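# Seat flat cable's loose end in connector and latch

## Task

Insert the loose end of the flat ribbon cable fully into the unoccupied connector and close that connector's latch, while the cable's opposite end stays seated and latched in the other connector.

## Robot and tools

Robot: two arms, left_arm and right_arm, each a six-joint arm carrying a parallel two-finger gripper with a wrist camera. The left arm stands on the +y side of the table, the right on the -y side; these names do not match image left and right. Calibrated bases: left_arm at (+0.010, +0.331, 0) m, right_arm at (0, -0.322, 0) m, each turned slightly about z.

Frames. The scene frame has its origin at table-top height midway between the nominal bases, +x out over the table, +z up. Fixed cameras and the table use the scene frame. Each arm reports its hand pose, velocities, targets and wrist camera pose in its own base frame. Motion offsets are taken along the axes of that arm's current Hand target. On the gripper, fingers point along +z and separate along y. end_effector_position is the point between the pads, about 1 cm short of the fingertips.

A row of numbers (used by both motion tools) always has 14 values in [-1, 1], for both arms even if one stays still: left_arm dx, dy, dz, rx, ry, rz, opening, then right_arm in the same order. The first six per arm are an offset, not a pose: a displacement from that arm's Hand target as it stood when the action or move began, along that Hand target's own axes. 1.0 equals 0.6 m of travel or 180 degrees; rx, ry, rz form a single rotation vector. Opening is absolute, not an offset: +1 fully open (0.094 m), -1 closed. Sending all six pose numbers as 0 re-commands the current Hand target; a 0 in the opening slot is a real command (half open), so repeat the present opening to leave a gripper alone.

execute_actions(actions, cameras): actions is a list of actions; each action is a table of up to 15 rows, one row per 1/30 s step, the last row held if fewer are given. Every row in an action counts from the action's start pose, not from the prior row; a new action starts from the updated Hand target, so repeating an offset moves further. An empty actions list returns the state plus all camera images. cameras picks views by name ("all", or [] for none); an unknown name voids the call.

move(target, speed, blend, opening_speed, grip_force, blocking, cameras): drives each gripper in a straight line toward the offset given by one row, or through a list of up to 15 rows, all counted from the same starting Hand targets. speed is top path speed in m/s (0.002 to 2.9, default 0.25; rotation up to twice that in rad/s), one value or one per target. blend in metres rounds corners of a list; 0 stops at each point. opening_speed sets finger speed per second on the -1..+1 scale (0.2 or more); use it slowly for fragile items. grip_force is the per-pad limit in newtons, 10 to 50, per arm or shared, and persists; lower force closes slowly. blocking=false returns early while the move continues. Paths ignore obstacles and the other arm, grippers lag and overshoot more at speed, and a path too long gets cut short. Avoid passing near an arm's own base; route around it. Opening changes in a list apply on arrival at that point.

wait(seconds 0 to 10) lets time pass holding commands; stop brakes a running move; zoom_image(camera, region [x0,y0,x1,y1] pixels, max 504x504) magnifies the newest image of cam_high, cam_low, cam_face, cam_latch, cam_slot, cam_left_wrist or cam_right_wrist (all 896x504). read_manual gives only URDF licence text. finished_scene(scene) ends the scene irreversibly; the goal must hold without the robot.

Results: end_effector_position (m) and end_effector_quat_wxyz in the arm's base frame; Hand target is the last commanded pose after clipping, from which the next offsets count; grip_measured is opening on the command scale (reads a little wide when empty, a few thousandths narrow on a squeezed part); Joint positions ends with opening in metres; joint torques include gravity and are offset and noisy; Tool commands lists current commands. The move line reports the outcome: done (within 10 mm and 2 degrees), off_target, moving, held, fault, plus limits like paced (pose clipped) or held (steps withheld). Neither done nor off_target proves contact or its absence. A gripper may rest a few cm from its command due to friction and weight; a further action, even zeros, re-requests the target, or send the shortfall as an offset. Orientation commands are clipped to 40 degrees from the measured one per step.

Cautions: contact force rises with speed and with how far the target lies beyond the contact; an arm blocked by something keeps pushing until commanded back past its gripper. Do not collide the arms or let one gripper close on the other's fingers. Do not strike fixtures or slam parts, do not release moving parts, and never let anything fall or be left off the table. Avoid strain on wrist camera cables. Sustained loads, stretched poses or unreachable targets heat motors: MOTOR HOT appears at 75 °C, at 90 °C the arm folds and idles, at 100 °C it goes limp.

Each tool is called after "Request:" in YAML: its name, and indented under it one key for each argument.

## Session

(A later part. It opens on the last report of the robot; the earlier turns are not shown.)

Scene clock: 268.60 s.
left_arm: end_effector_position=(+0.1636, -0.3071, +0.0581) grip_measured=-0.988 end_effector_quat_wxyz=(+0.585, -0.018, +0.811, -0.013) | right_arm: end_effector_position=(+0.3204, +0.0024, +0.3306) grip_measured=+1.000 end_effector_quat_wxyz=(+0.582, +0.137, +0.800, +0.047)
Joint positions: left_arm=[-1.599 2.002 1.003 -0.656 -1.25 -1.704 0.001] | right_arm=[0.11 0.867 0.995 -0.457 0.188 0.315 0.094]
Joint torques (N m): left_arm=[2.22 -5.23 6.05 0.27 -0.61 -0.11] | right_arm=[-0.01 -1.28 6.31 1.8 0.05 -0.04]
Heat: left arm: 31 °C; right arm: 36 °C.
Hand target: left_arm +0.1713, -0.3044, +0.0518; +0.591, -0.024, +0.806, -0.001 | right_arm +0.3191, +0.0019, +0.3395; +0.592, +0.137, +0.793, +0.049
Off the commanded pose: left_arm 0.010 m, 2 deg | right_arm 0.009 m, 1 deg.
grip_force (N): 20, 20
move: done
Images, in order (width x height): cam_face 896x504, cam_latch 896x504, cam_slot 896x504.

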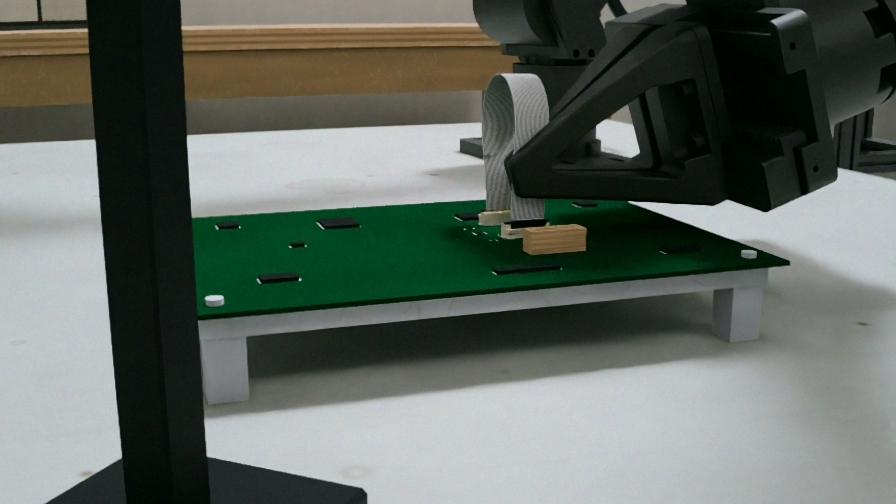

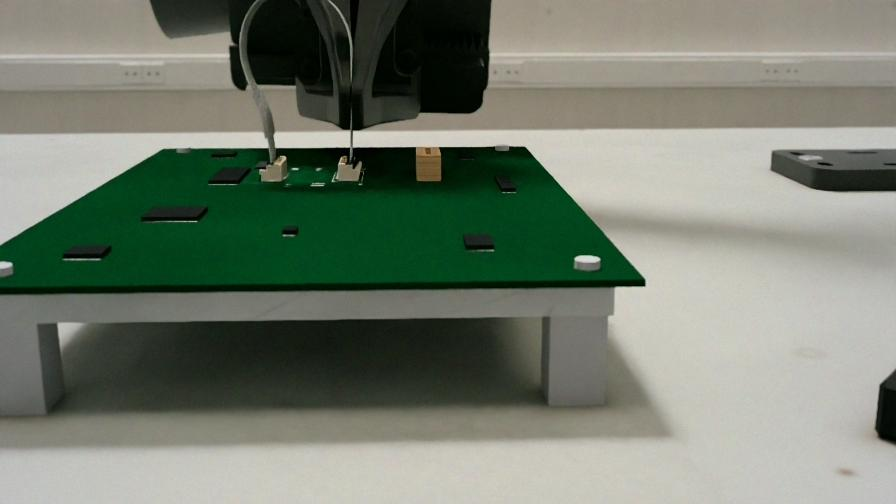

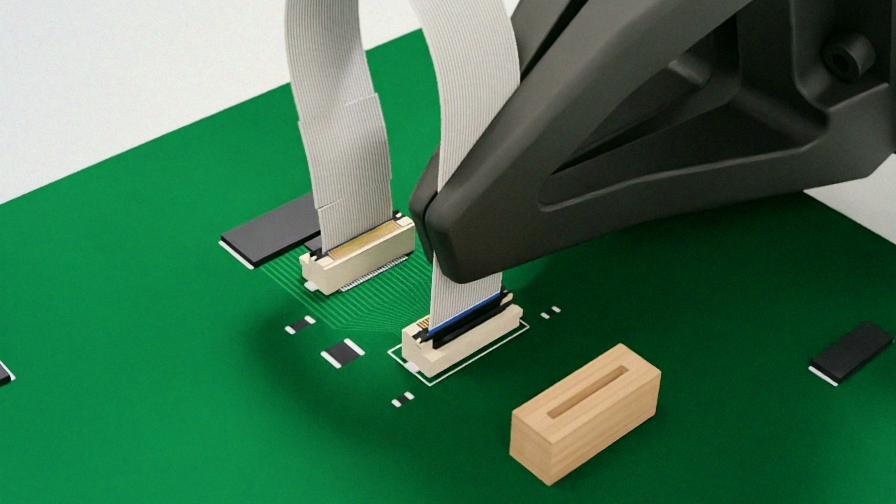

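Request:
move:
  target: [0.0037,0.0011,0.0013,-0.0007,-0.0001,0.0021,-1,0,0,0,0,0,0,1]
  speed: 0.04

Request:
move:
  target: [0.0031,0.0009,0.0011,-0.0006,-0.0001,0.0017,-1,0,0,0,0,0,0,1]
  speed: 0.04
  cameras: ["cam_latch","cam_slot","cam_face"]

Request:
zoom_image:
  camera: "cam_slot"
  region: [400, 270, 540, 390]

Request:
zoom_image:
  camera: "cam_latch"
  region: [325, 120, 385, 190]

Scene clock: 270.67 s.
left_arm: end_effector_position=(+0.1637, -0.3071, +0.0569) grip_measured=-0.988 end_effector_quat_wxyz=(+0.586, -0.017, +0.810, -0.012) | right_arm: end_effector_position=(+0.3204, +0.0024, +0.3306) grip_measured=+1.000 end_effector_quat_wxyz=(+0.582, +0.137, +0.800, +0.047)
Joint positions: left_arm=[-1.599 2.008 1.003 -0.653 -1.252 -1.705 0.001] | right_arm=[0.11 0.867 0.995 -0.457 0.188 0.315 0.094]
Joint torques (N m): left_arm=[2.25 -5.2 5.89 0.25 -0.59 -0.12] | right_arm=[-0.01 -1.28 6.31 1.8 0.05 -0.03]
Heat: left arm: 31 °C; right arm: 36 °C.
Hand target: left_arm +0.1713, -0.3039, +0.0495; +0.591, -0.022, +0.806, +0.002 | right_arm +0.3191, +0.0019, +0.3395; +0.592, +0.137, +0.793, +0.049
Off the commanded pose: left_arm 0.011 m, 2 deg | right_arm 0.009 m, 1 deg.
grip_force (N): 20, 20
move: off_target (left_arm)

Scene clock: 271.40 s.
left_arm: end_effector_position=(+0.1640, -0.3070, +0.0567) grip_measured=-0.988 end_effector_quat_wxyz=(+0.588, -0.016, +0.808, -0.011) | right_arm: end_effector_position=(+0.3204, +0.0024, +0.3306) grip_measured=+1.000 end_effector_quat_wxyz=(+0.582, +0.137, +0.800, +0.047)
Joint positions: left_arm=[-1.599 2.011 1.003 -0.653 -1.257 -1.705 0.001] | right_arm=[0.11 0.867 0.995 -0.457 0.188 0.315 0.094]
Joint torques (N m): left_arm=[2.28 -4.93 5.74 0.25 -0.56 -0.08] | right_arm=[-0.02 -1.28 6.31 1.79 0.06 -0.04]
Heat: left arm: 31 °C; right arm: 36 °C.
Hand target: left_arm +0.1714, -0.3033, +0.0475; +0.591, -0.020, +0.806, +0.004 | right_arm +0.3191, +0.0019, +0.3395; +0.592, +0.137, +0.793, +0.049
Off the commanded pose: left_arm 0.012 m, 2 deg | right_arm 0.009 m, 1 deg.
grip_force (N): 20, 20
move: off_target (left_arm)
Images, in order (width x height): cam_face 896x504, cam_latch 896x504, cam_slot 896x504.

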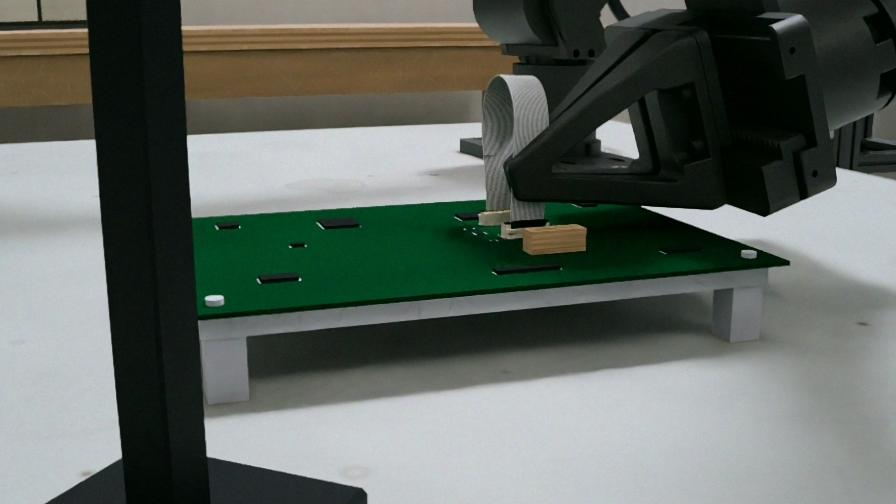

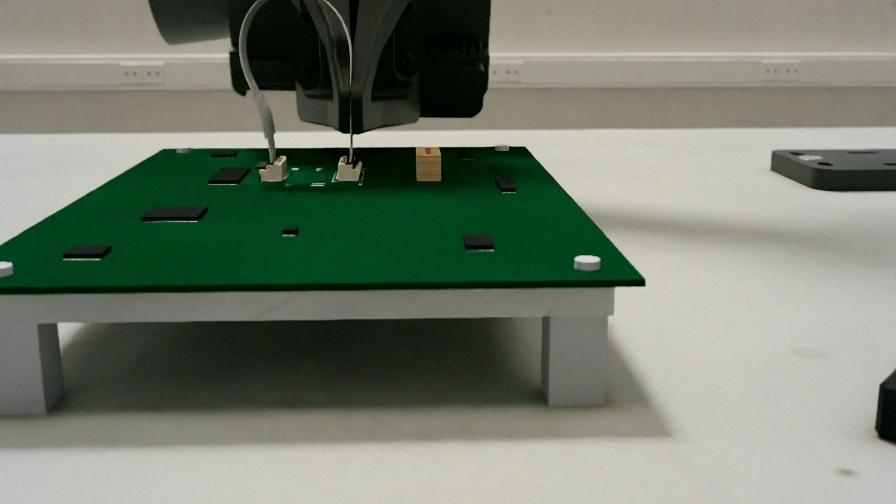

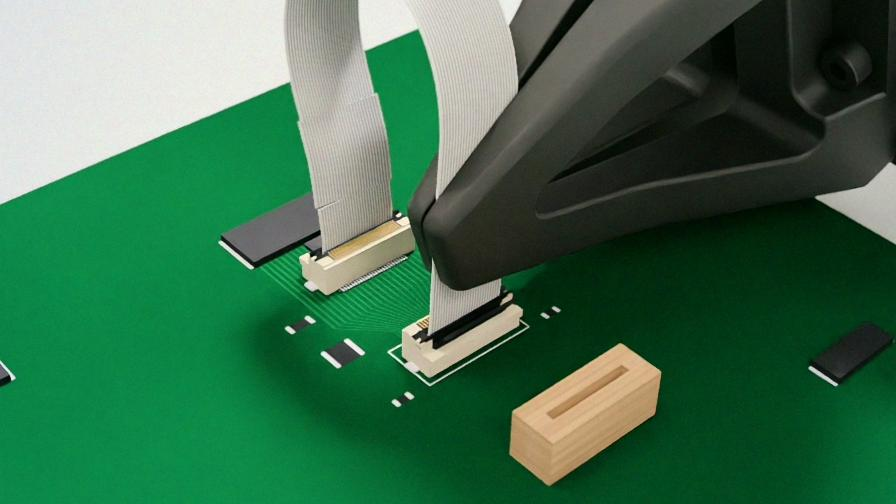

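Scaled by 3.600 from the camera's 896x504 image, which has a finer 1280x720 frame.

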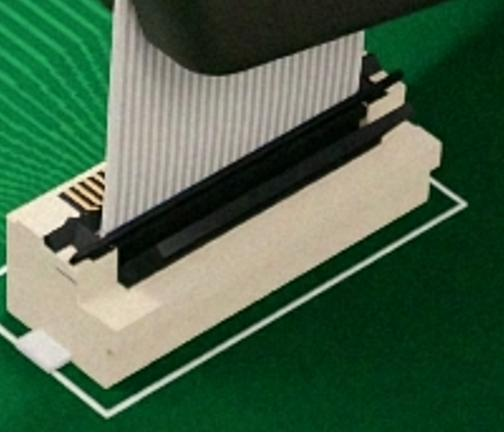

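Scaled by 7.200 from the camera's 896x504 image, which has a finer 1280x720 frame.

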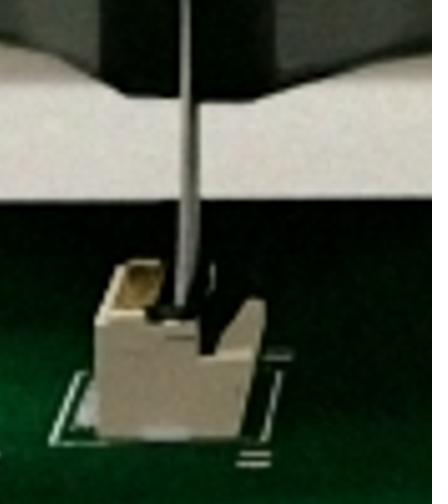

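Request:
move:
  target: [0.0037,0.0011,0.0013,-0.0007,-0.0001,0.0021,-1,0,0,0,0,0,0,1]
  speed: 0.04
  cameras: ["cam_latch","cam_slot"]

Request:
zoom_image:
  camera: "cam_slot"
  region: [400, 270, 540, 390]

Request:
zoom_image:
  camera: "cam_latch"
  region: [325, 120, 385, 190]

Scene clock: 273.80 s.
left_arm: end_effector_position=(+0.1640, -0.3071, +0.0566) grip_measured=-0.988 end_effector_quat_wxyz=(+0.592, -0.014, +0.806, -0.010) | right_arm: end_effector_position=(+0.3204, +0.0024, +0.3306) grip_measured=+1.000 end_effector_quat_wxyz=(+0.582, +0.137, +0.800, +0.047)
Joint positions: left_arm=[-1.6 2.017 1.003 -0.653 -1.265 -1.706 0.001] | right_arm=[0.11 0.867 0.995 -0.457 0.188 0.315 0.094]
Joint torques (N m): left_arm=[2.4 -4.85 5.72 0.2 -0.46 -0.1] | right_arm=[-0.01 -1.25 6.32 1.8 0.05 -0.03]
Heat: left arm: 31 °C; right arm: 36 °C.
Hand target: left_arm +0.1715, -0.3027, +0.0452; +0.592, -0.018, +0.806, +0.007 | right_arm +0.3191, +0.0019, +0.3395; +0.592, +0.137, +0.793, +0.049
Off the commanded pose: left_arm 0.014 m, 2 deg | right_arm 0.009 m, 1 deg.
grip_force (N): 20, 20
move: off_target (left_arm)
Images, in order (width x height): cam_latch 896x504, cam_slot 896x504.

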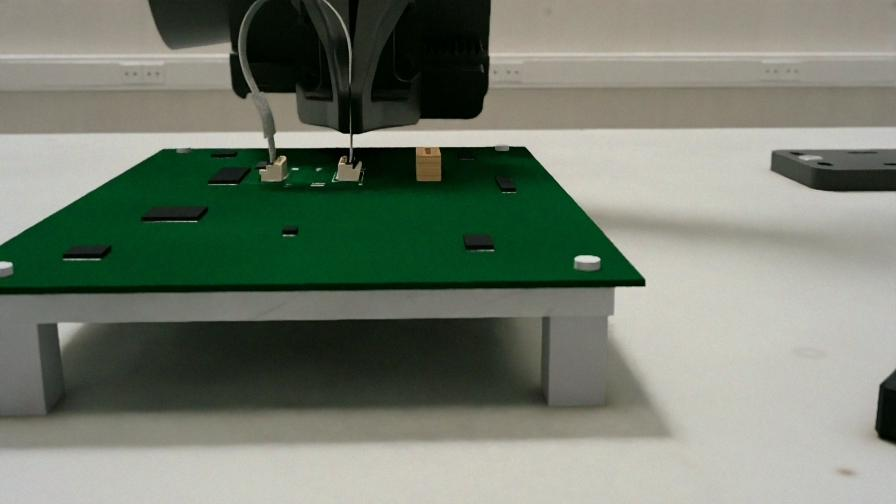

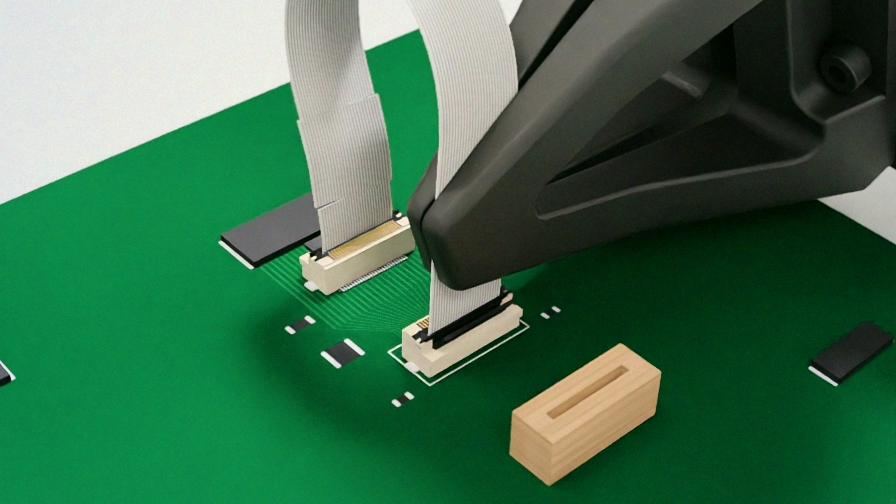

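Scaled by 3.600 from the camera's 896x504 image, which has a finer 1280x720 frame.

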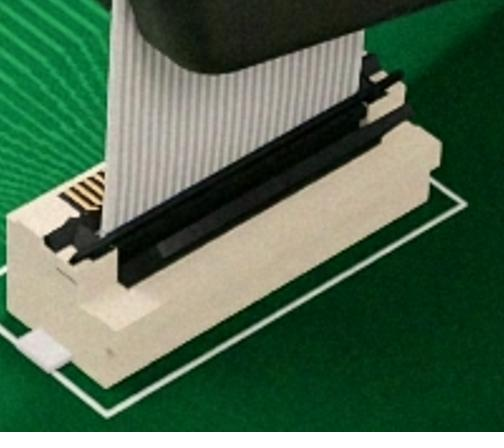

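Scaled by 7.200 from the camera's 896x504 image, which has a finer 1280x720 frame.

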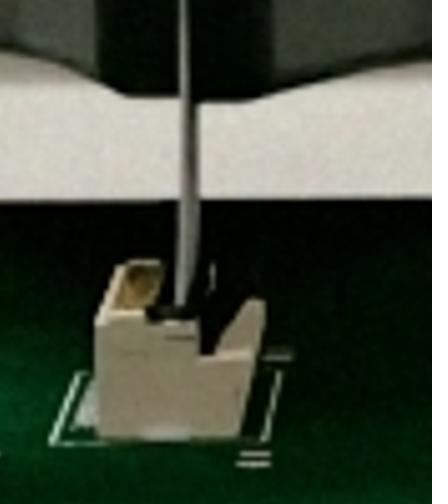

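Request:
move:
  target: [-0.0127,-0.0081,-0.012,0.0069,0.0008,-0.0073,-1,0,0,0,0,0,0,1]
  speed: 0.04

Request:
move:
  target: [0,0,0,0,0,0,-0.6,0,0,0,0,0,0,1]
  opening_speed: 0.4
  cameras: ["cam_latch","cam_slot","cam_face"]

Request:
zoom_image:
  camera: "cam_latch"
  region: [305, 100, 405, 190]

Request:
zoom_image:
  camera: "cam_slot"
  region: [360, 240, 540, 390]

Scene clock: 287.67 s.
left_arm: end_effector_position=(+0.1637, -0.3073, +0.0567) grip_measured=-0.988 end_effector_quat_wxyz=(+0.592, -0.014, +0.806, -0.011) | right_arm: end_effector_position=(+0.3204, +0.0024, +0.3306) grip_measured=+1.000 end_effector_quat_wxyz=(+0.582, +0.137, +0.800, +0.047)
Joint positions: left_arm=[-1.602 2.017 1.003 -0.653 -1.266 -1.708 0.001] | right_arm=[0.11 0.867 0.995 -0.457 0.188 0.315 0.094]
Joint torques (N m): left_arm=[1.16 -6.97 6.23 0.16 -0.46 -0.04] | right_arm=[-0.01 -1.28 6.31 1.8 0.06 -0.03]
Heat: left arm: 30 °C; right arm: 36 °C.
Hand target: left_arm +0.1671, -0.3076, +0.0547; +0.591, -0.021, +0.806, -0.008 | right_arm +0.3191, +0.0019, +0.3395; +0.592, +0.137, +0.793, +0.049
Off the commanded pose: left_arm 0.004 m, 1 deg | right_arm 0.009 m, 1 deg.
grip_force (N): 20, 20
move: done

Scene clock: 288.87 s.
left_arm: end_effector_position=(+0.1641, -0.3057, +0.0519) grip_measured=-0.602 end_effector_quat_wxyz=(+0.581, -0.018, +0.814, -0.008) | right_arm: end_effector_position=(+0.3204, +0.0024, +0.3306) grip_measured=+1.000 end_effector_quat_wxyz=(+0.582, +0.137, +0.800, +0.047)
Joint positions: left_arm=[-1.595 2.017 1.003 -0.653 -1.238 -1.708 0.019] | right_arm=[0.11 0.867 0.995 -0.457 0.188 0.315 0.094]
Joint torques (N m): left_arm=[0.46 -6.93 6.15 0.22 -0.7 -0.05] | right_arm=[0.01 -1.28 6.32 1.8 0.05 -0.04]
Heat: left arm: 30 °C; right arm: 36 °C.
Hand target: left_arm +0.1670, -0.3077, +0.0547; +0.591, -0.021, +0.806, -0.008 | right_arm +0.3191, +0.0019, +0.3395; +0.592, +0.137, +0.793, +0.049
Off the commanded pose: left_arm 0.005 m, 1 deg | right_arm 0.009 m, 1 deg.
grip_force (N): 20, 20
move: done
Images, in order (width x height): cam_face 896x504, cam_latch 896x504, cam_slot 896x504.

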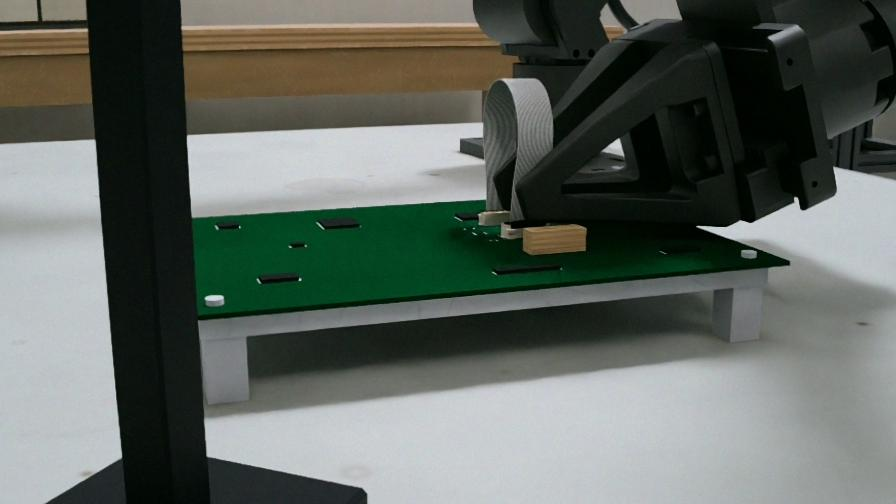

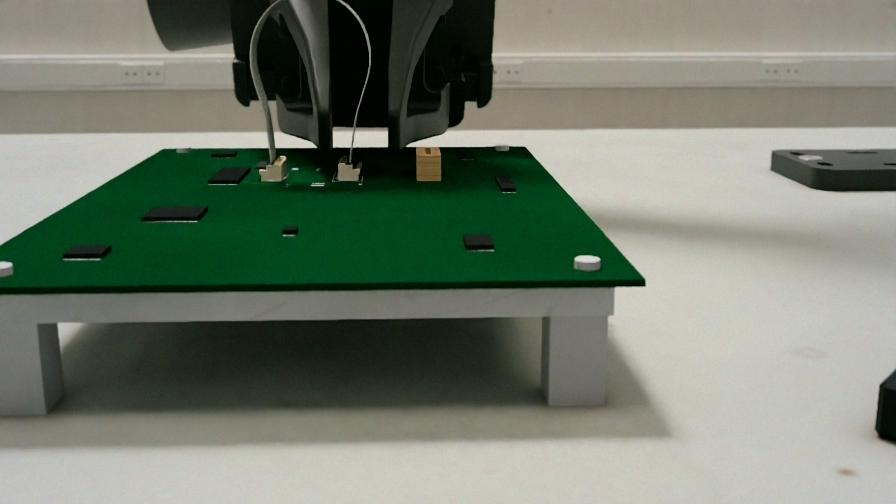

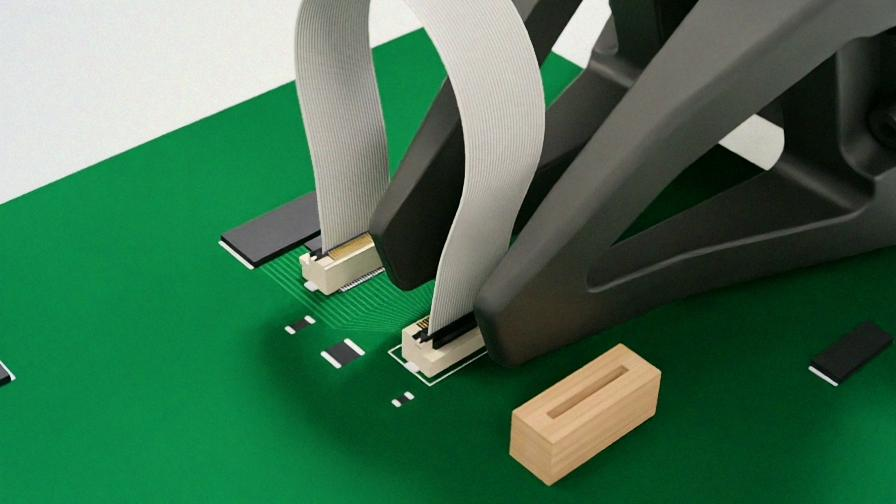

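Scaled by 5.040 from the camera's 896x504 image, which has a finer 1280x720 frame.

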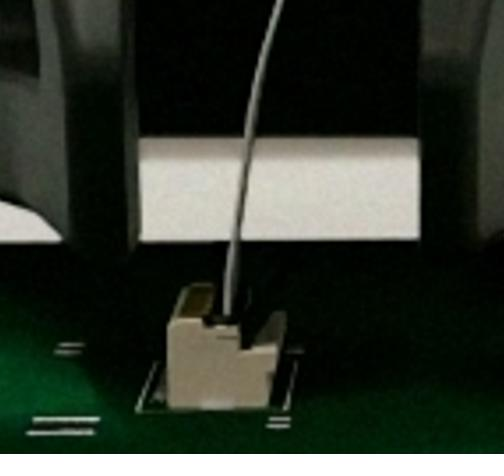

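Scaled by 2.800 from the camera's 896x504 image, which has a finer 1280x720 frame.

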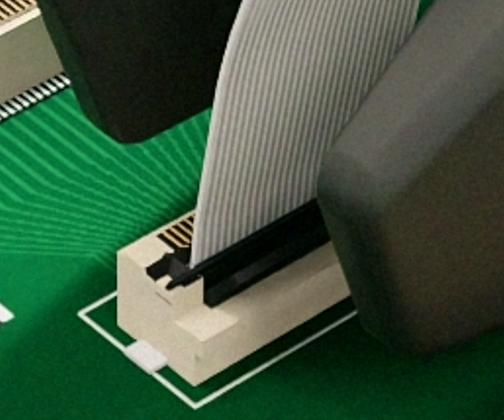

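Request:
move:
  target: [-0.0157,-0.0008,0.0055,0,0.035,0,-0.6,0,0,0,0,0,0,1]
  speed: 0.05
  cameras: ["cam_latch","cam_slot","cam_face"]

Scene clock: 294.27 s.
left_arm: end_effector_position=(+0.1697, -0.3062, +0.0491) grip_measured=-0.602 end_effector_quat_wxyz=(+0.536, -0.011, +0.844, +0.005) | right_arm: end_effector_position=(+0.3204, +0.0024, +0.3306) grip_measured=+1.000 end_effector_quat_wxyz=(+0.582, +0.137, +0.800, +0.047)
Joint positions: left_arm=[-1.553 1.963 1.003 -0.618 -1.131 -1.584 0.019] | right_arm=[0.11 0.867 0.995 -0.457 0.188 0.315 0.094]
Joint torques (N m): left_arm=[0.61 -10.1 5.22 0.38 -0.7 0.05] | right_arm=[-0.02 -1.28 6.32 1.8 0.05 -0.04]
Heat: left arm: 31 °C; right arm: 36 °C.
Hand target: left_arm +0.1731, -0.3077, +0.0627; +0.546, -0.021, +0.838, -0.009 | right_arm +0.3191, +0.0019, +0.3395; +0.592, +0.137, +0.793, +0.049
Off the commanded pose: left_arm 0.014 m, 2 deg | right_arm 0.009 m, 1 deg.
grip_force (N): 20, 20
move: off_target (left_arm)
Images, in order (width x height): cam_face 896x504, cam_latch 896x504, cam_slot 896x504.

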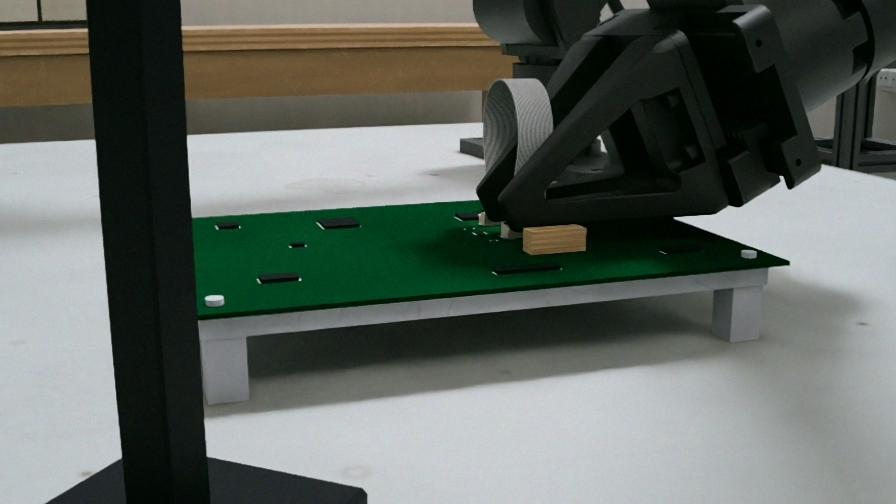

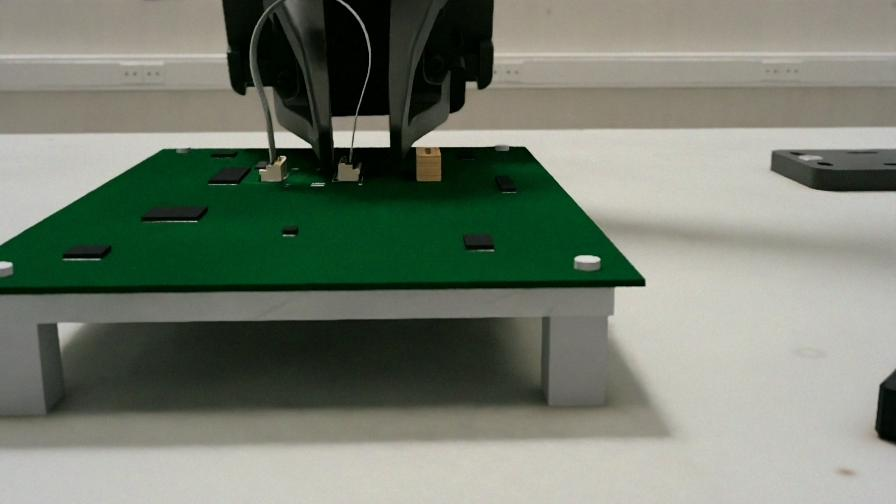

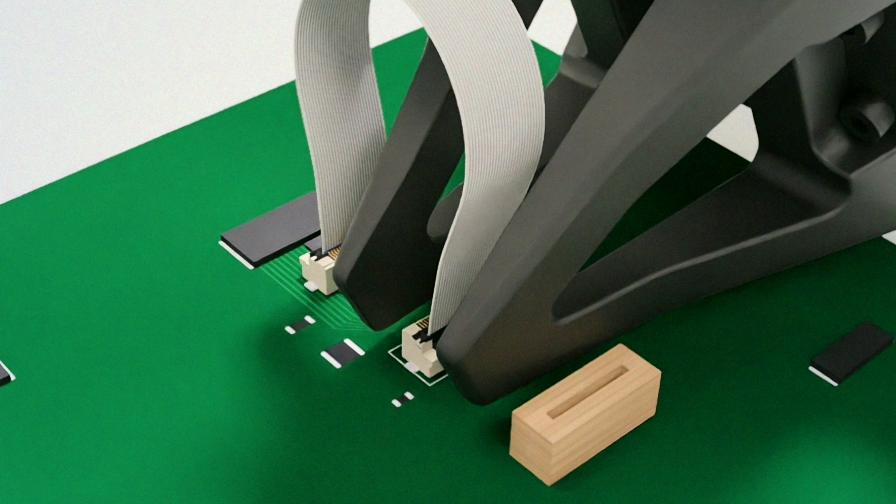

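Request:
execute_actions:
  actions:
    - [[-0.0122,-0.0038,-0.0045,0.0024,0.0004,-0.0069,-0.6,0,0,0,0,0,0,1]]
  cameras: ["cam_slot","cam_latch"]

Request:
zoom_image:
  camera: "cam_slot"
  region: [360, 240, 540, 390]

Request:
zoom_image:
  camera: "cam_latch"
  region: [305, 100, 445, 190]

Scene clock: 302.23 s.
left_arm: end_effector_position=(+0.1702, -0.3076, +0.0562) grip_measured=-0.602 end_effector_quat_wxyz=(+0.535, -0.018, +0.845, -0.006) | right_arm: end_effector_position=(+0.3204, +0.0024, +0.3306) grip_measured=+1.000 end_effector_quat_wxyz=(+0.582, +0.137, +0.800, +0.047)
Joint positions: left_arm=[-1.551 1.937 1.003 -0.618 -1.128 -1.583 0.019] | right_arm=[0.11 0.867 0.995 -0.457 0.188 0.315 0.094]
Joint torques (N m): left_arm=[0.49 -9.89 5.94 0.35 -0.71 0.08] | right_arm=[-0.01 -1.26 6.31 1.8 0.05 -0.04]
Heat: left arm: 31 °C; right arm: 36 °C.
Hand target: left_arm +0.1737, -0.3096, +0.0705; +0.545, -0.028, +0.838, -0.018 | right_arm +0.3191, +0.0019, +0.3395; +0.592, +0.137, +0.793, +0.049
Off the commanded pose: left_arm 0.015 m, 2 deg | right_arm 0.009 m, 1 deg.
grip_force (N): 20, 20
Images, in order (width x height): cam_latch 896x504, cam_slot 896x504.

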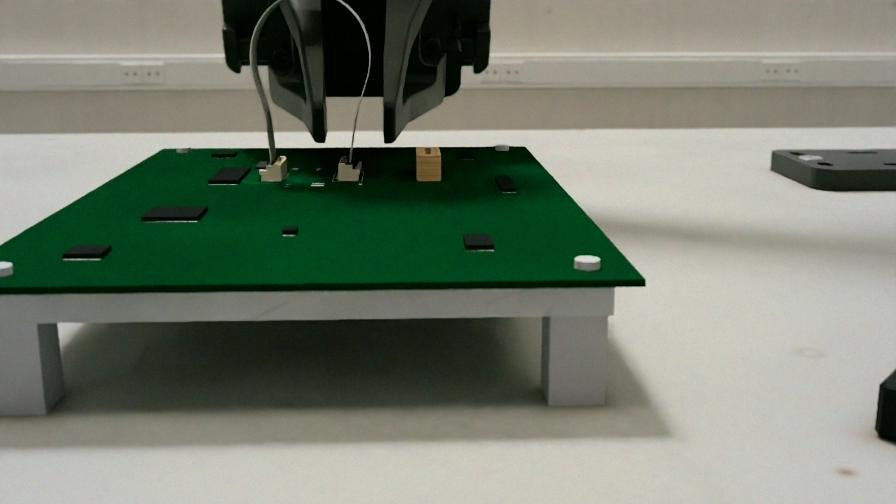

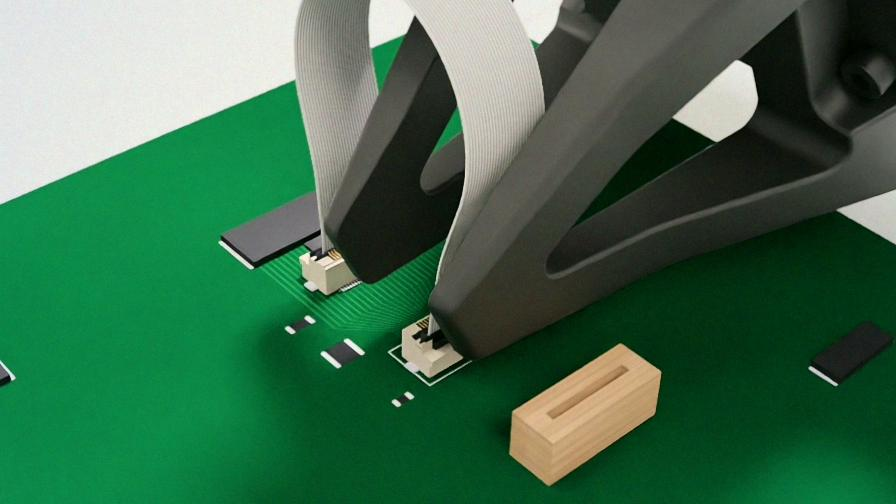

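Scaled by 2.800 from the camera's 896x504 image, which has a finer 1280x720 frame.

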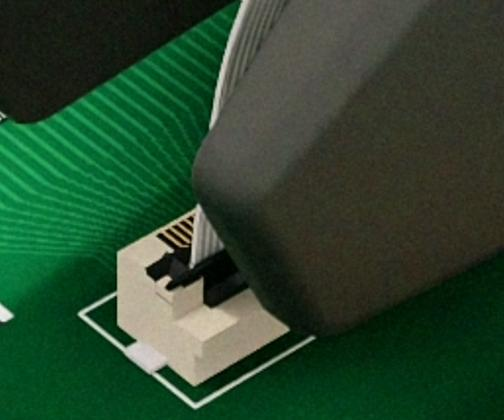

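Scaled by 3.600 from the camera's 896x504 image, which has a finer 1280x720 frame.

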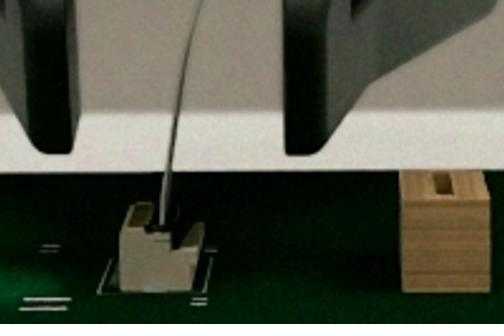

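Request:
zoom_image:
  camera: "cam_latch"
  region: [325, 140, 375, 190]

Request:
zoom_image:
  camera: "cam_latch"
  region: [250, 140, 300, 190]

Request:
zoom_image:
  camera: "cam_slot"
  region: [280, 220, 380, 310]

Request:
zoom_image:
  camera: "cam_slot"
  region: [390, 300, 490, 390]

Scaled by 10.080 from the camera's 896x504 image, which has a finer 1280x720 frame.

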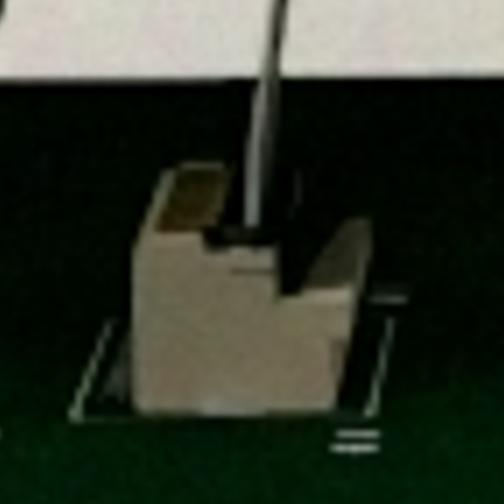

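Scaled by 10.080 from the camera's 896x504 image, which has a finer 1280x720 frame.

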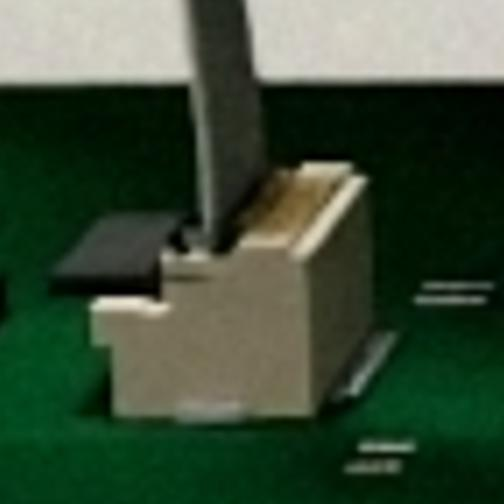

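Scaled by 5.040 from the camera's 896x504 image, which has a finer 1280x720 frame.

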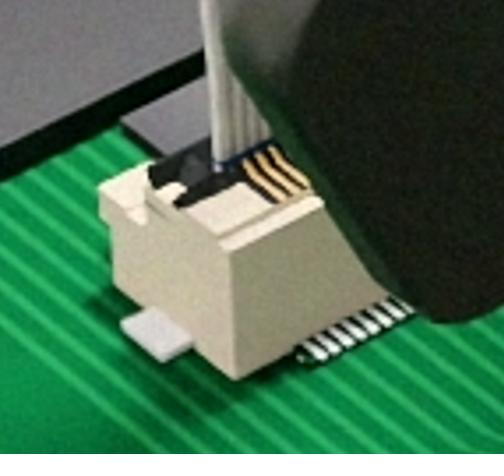

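Scaled by 5.040 from the camera's 896x504 image, which has a finer 1280x720 frame.

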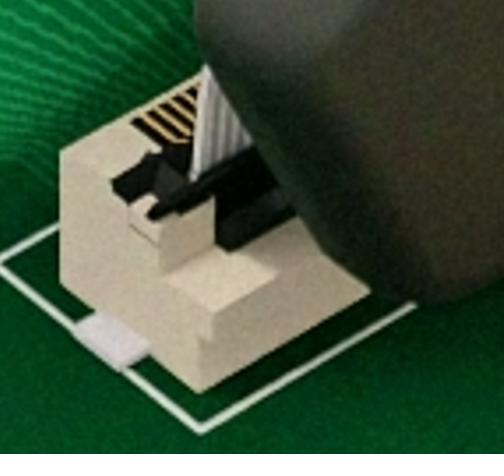

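Request:
execute_actions:
  actions:
    - [[-0.0108,-0.0192,-0.0028,0.004,-0.0004,-0.0116,-0.76,0,0,0,0,0,0,1]]

Scene clock: 307.97 s.
left_arm: end_effector_position=(+0.1710, -0.3109, +0.0586) grip_measured=-0.758 end_effector_quat_wxyz=(+0.534, -0.023, +0.845, -0.010) | right_arm: end_effector_position=(+0.3204, +0.0024, +0.3306) grip_measured=+1.000 end_effector_quat_wxyz=(+0.582, +0.137, +0.800, +0.047)
Joint positions: left_arm=[-1.548 1.937 1.015 -0.618 -1.128 -1.583 0.011] | right_arm=[0.11 0.867 0.995 -0.457 0.188 0.315 0.094]
Joint torques (N m): left_arm=[0.53 -9.72 8.57 0.41 -0.69 0.05] | right_arm=[-0.01 -1.28 6.31 1.8 0.05 -0.04]
Heat: left arm: 31 °C; right arm: 36 °C.
Hand target: left_arm +0.1750, -0.3207, +0.0778; +0.545, -0.040, +0.837, -0.034 | right_arm +0.3191, +0.0019, +0.3395; +0.592, +0.137, +0.793, +0.049
Off the commanded pose: left_arm 0.022 m, 4 deg | right_arm 0.009 m, 1 deg.
grip_force (N): 20, 20

Request:
execute_actions:
  actions:
    - [[-0.0026,-0.005,-0.0006,0.001,-0.0001,-0.003,-0.76,0,0,0,0,0,0,1]]
  cameras: ["cam_slot","cam_latch"]

Request:
zoom_image:
  camera: "cam_slot"
  region: [360, 240, 540, 390]

Request:
zoom_image:
  camera: "cam_latch"
  region: [305, 100, 405, 190]

Scene clock: 309.77 s.
left_arm: end_effector_position=(+0.1711, -0.3136, +0.0603) grip_measured=-0.758 end_effector_quat_wxyz=(+0.534, -0.025, +0.845, -0.014) | right_arm: end_effector_position=(+0.3204, +0.0024, +0.3306) grip_measured=+1.000 end_effector_quat_wxyz=(+0.582, +0.137, +0.800, +0.047)
Joint positions: left_arm=[-1.548 1.937 1.024 -0.618 -1.128 -1.583 0.011] | right_arm=[0.11 0.867 0.995 -0.457 0.188 0.315 0.094]
Joint torques (N m): left_arm=[0.75 -9.59 8.59 0.41 -0.7 0.08] | right_arm=[0.01 -1.28 6.32 1.8 0.05 -0.03]
Heat: left arm: 31 °C; right arm: 36 °C.
Hand target: left_arm +0.1754, -0.3235, +0.0796; +0.545, -0.043, +0.836, -0.037 | right_arm +0.3191, +0.0019, +0.3395; +0.592, +0.137, +0.793, +0.049
Off the commanded pose: left_arm 0.022 m, 4 deg | right_arm 0.009 m, 1 deg.
grip_force (N): 20, 20
Images, in order (width x height): cam_latch 896x504, cam_slot 896x504.

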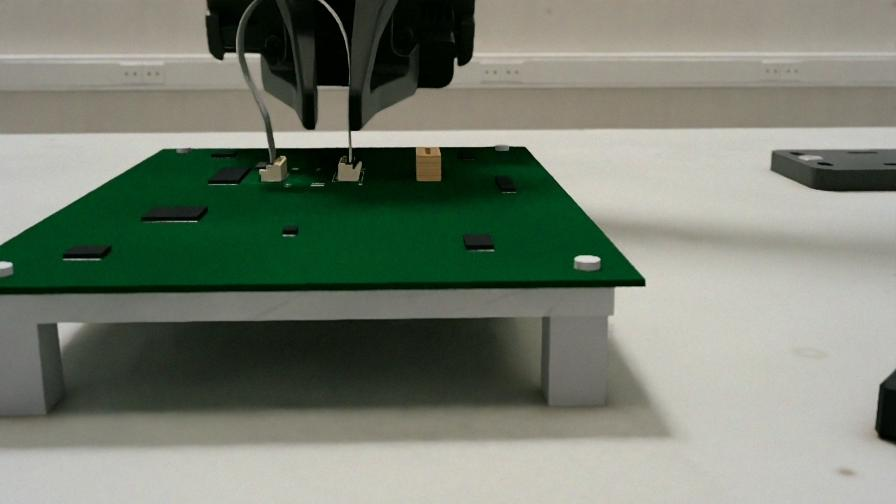

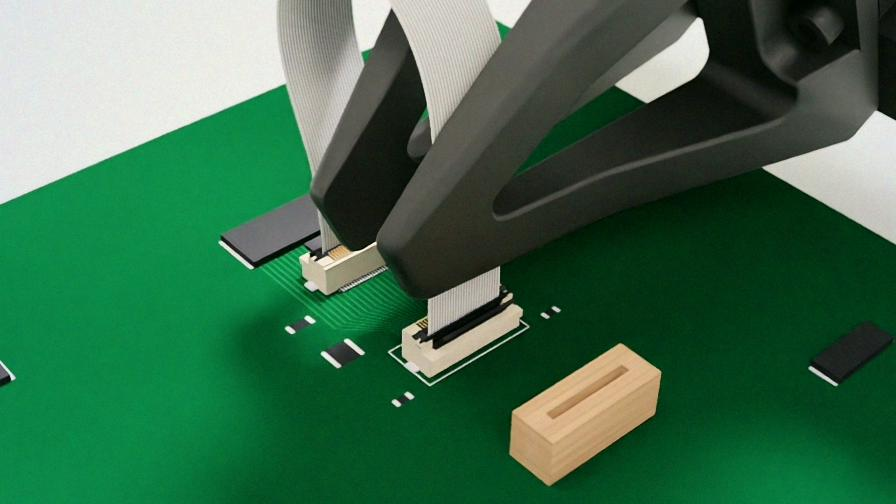

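Scaled by 2.800 from the camera's 896x504 image, which has a finer 1280x720 frame.

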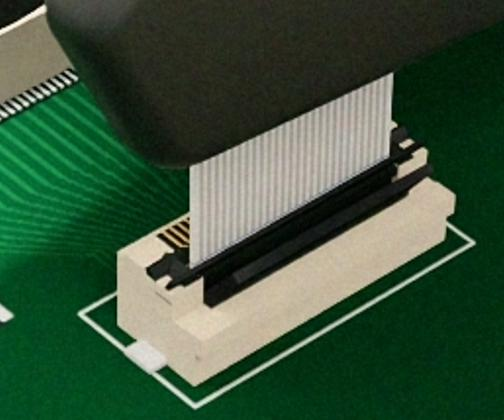

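Scaled by 5.040 from the camera's 896x504 image, which has a finer 1280x720 frame.

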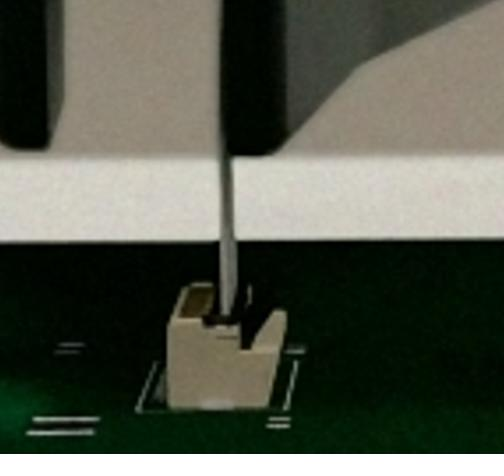

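Request:
execute_actions:
  actions:
    - [[0.0237,0.0068,0.0109,-0.0061,-0.0004,0.0133,-0.76,0,0,0,0,0,0,1]]

Request:
execute_actions:
  actions:
    - [[0.0059,0.0017,0.0027,-0.0015,-0.0001,0.0033,-0.76,0,0,0,0,0,0,1]]

Scene clock: 312.63 s.
left_arm: end_effector_position=(+0.1711, -0.3143, +0.0604) grip_measured=-0.758 end_effector_quat_wxyz=(+0.534, -0.026, +0.845, -0.016) | right_arm: end_effector_position=(+0.3204, +0.0024, +0.3306) grip_measured=+1.000 end_effector_quat_wxyz=(+0.582, +0.137, +0.800, +0.047)
Joint positions: left_arm=[-1.548 1.937 1.024 -0.613 -1.128 -1.583 0.011] | right_arm=[0.11 0.867 0.995 -0.457 0.188 0.315 0.094]
Joint torques (N m): left_arm=[0.73 -6.02 8.49 0.45 -0.73 0.04] | right_arm=[-0.02 -1.28 6.31 1.8 0.05 -0.04]
Heat: left arm: 31 °C; right arm: 36 °C.
Hand target: left_arm +0.1756, -0.3211, +0.0636; +0.546, -0.030, +0.837, -0.018 | right_arm +0.3191, +0.0019, +0.3395; +0.592, +0.137, +0.793, +0.049
Off the commanded pose: left_arm 0.009 m, 2 deg | right_arm 0.009 m, 1 deg.
grip_force (N): 20, 20

Scene clock: 313.33 s.
left_arm: end_effector_position=(+0.1711, -0.3139, +0.0567) grip_measured=-0.758 end_effector_quat_wxyz=(+0.534, -0.024, +0.845, -0.012) | right_arm: end_effector_position=(+0.3204, +0.0024, +0.3306) grip_measured=+1.000 end_effector_quat_wxyz=(+0.582, +0.137, +0.800, +0.047)
Joint positions: left_arm=[-1.548 1.949 1.024 -0.611 -1.128 -1.583 0.011] | right_arm=[0.11 0.867 0.995 -0.457 0.188 0.315 0.094]
Joint torques (N m): left_arm=[0.77 -6.06 8.27 0.45 -0.74 0.09] | right_arm=[-0.01 -1.26 6.32 1.8 0.05 -0.04]
Heat: left arm: 31 °C; right arm: 36 °C.
Hand target: left_arm +0.1756, -0.3204, +0.0597; +0.546, -0.027, +0.837, -0.013 | right_arm +0.3191, +0.0019, +0.3395; +0.592, +0.137, +0.793, +0.049
Off the commanded pose: left_arm 0.008 m, 2 deg | right_arm 0.009 m, 1 deg.
grip_force (N): 20, 20

Request:
execute_actions:
  actions:
    - [[0.0066,0.0019,0.003,-0.0017,-0.0001,0.0037,-0.76,0,0,0,0,0,0,1]]
  cameras: ["cam_slot","cam_latch"]

Request:
zoom_image:
  camera: "cam_slot"
  region: [360, 240, 540, 390]

Request:
zoom_image:
  camera: "cam_latch"
  region: [315, 110, 395, 190]

Scene clock: 314.87 s.
left_arm: end_effector_position=(+0.1711, -0.3133, +0.0526) grip_measured=-0.758 end_effector_quat_wxyz=(+0.534, -0.021, +0.845, -0.007) | right_arm: end_effector_position=(+0.3204, +0.0024, +0.3306) grip_measured=+1.000 end_effector_quat_wxyz=(+0.582, +0.137, +0.800, +0.047)
Joint positions: left_arm=[-1.548 1.964 1.024 -0.609 -1.128 -1.583 0.011] | right_arm=[0.11 0.867 0.995 -0.457 0.188 0.315 0.094]
Joint torques (N m): left_arm=[0.69 -6.09 8.08 0.45 -0.74 0.06] | right_arm=[0.01 -1.28 6.32 1.8 0.05 -0.04]
Heat: left arm: 31 °C; right arm: 36 °C.
Hand target: left_arm +0.1756, -0.3194, +0.0553; +0.546, -0.024, +0.837, -0.008 | right_arm +0.3191, +0.0019, +0.3395; +0.592, +0.137, +0.793, +0.049
Off the commanded pose: left_arm 0.008 m, 2 deg | right_arm 0.009 m, 1 deg.
grip_force (N): 20, 20
Images, in order (width x height): cam_latch 896x504, cam_slot 896x504.

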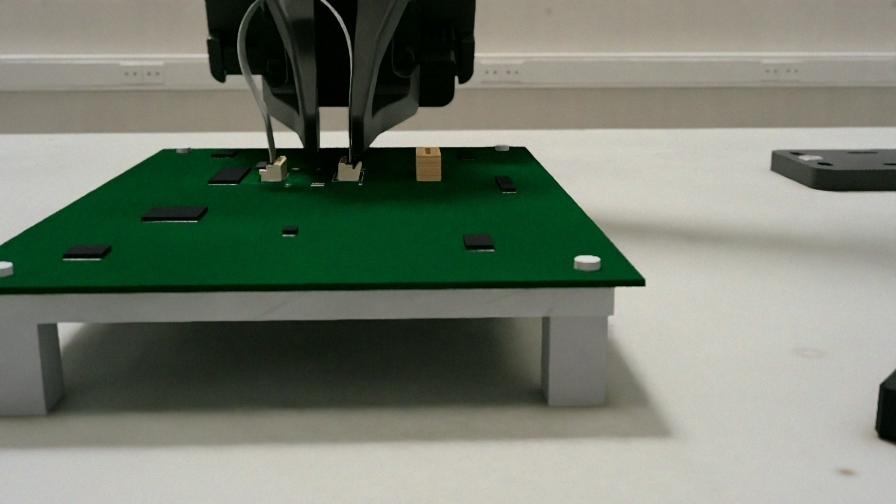

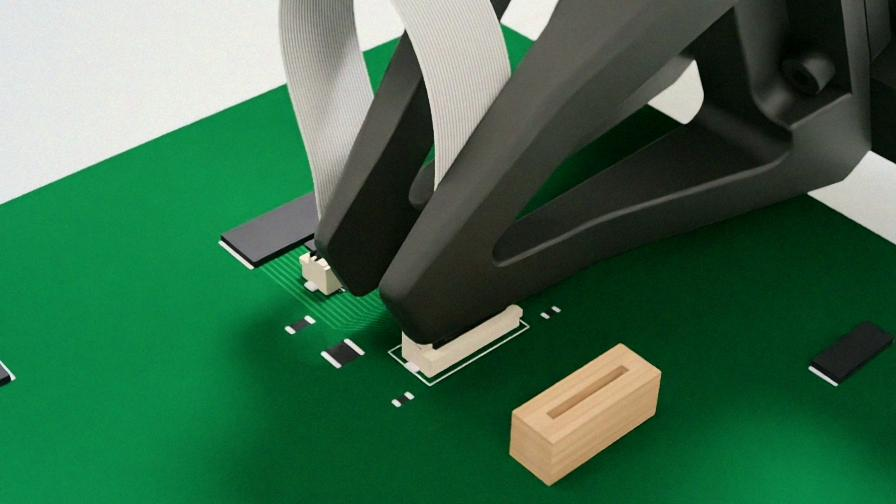

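Scaled by 2.800 from the camera's 896x504 image, which has a finer 1280x720 frame.

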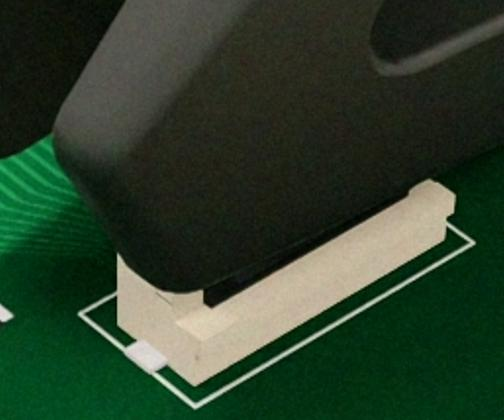

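Scaled by 6.300 from the camera's 896x504 image, which has a finer 1280x720 frame.

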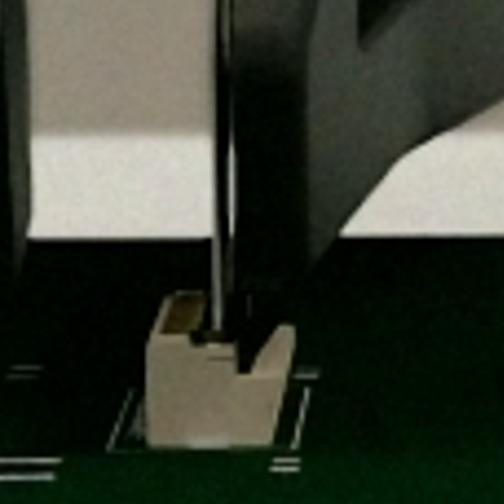

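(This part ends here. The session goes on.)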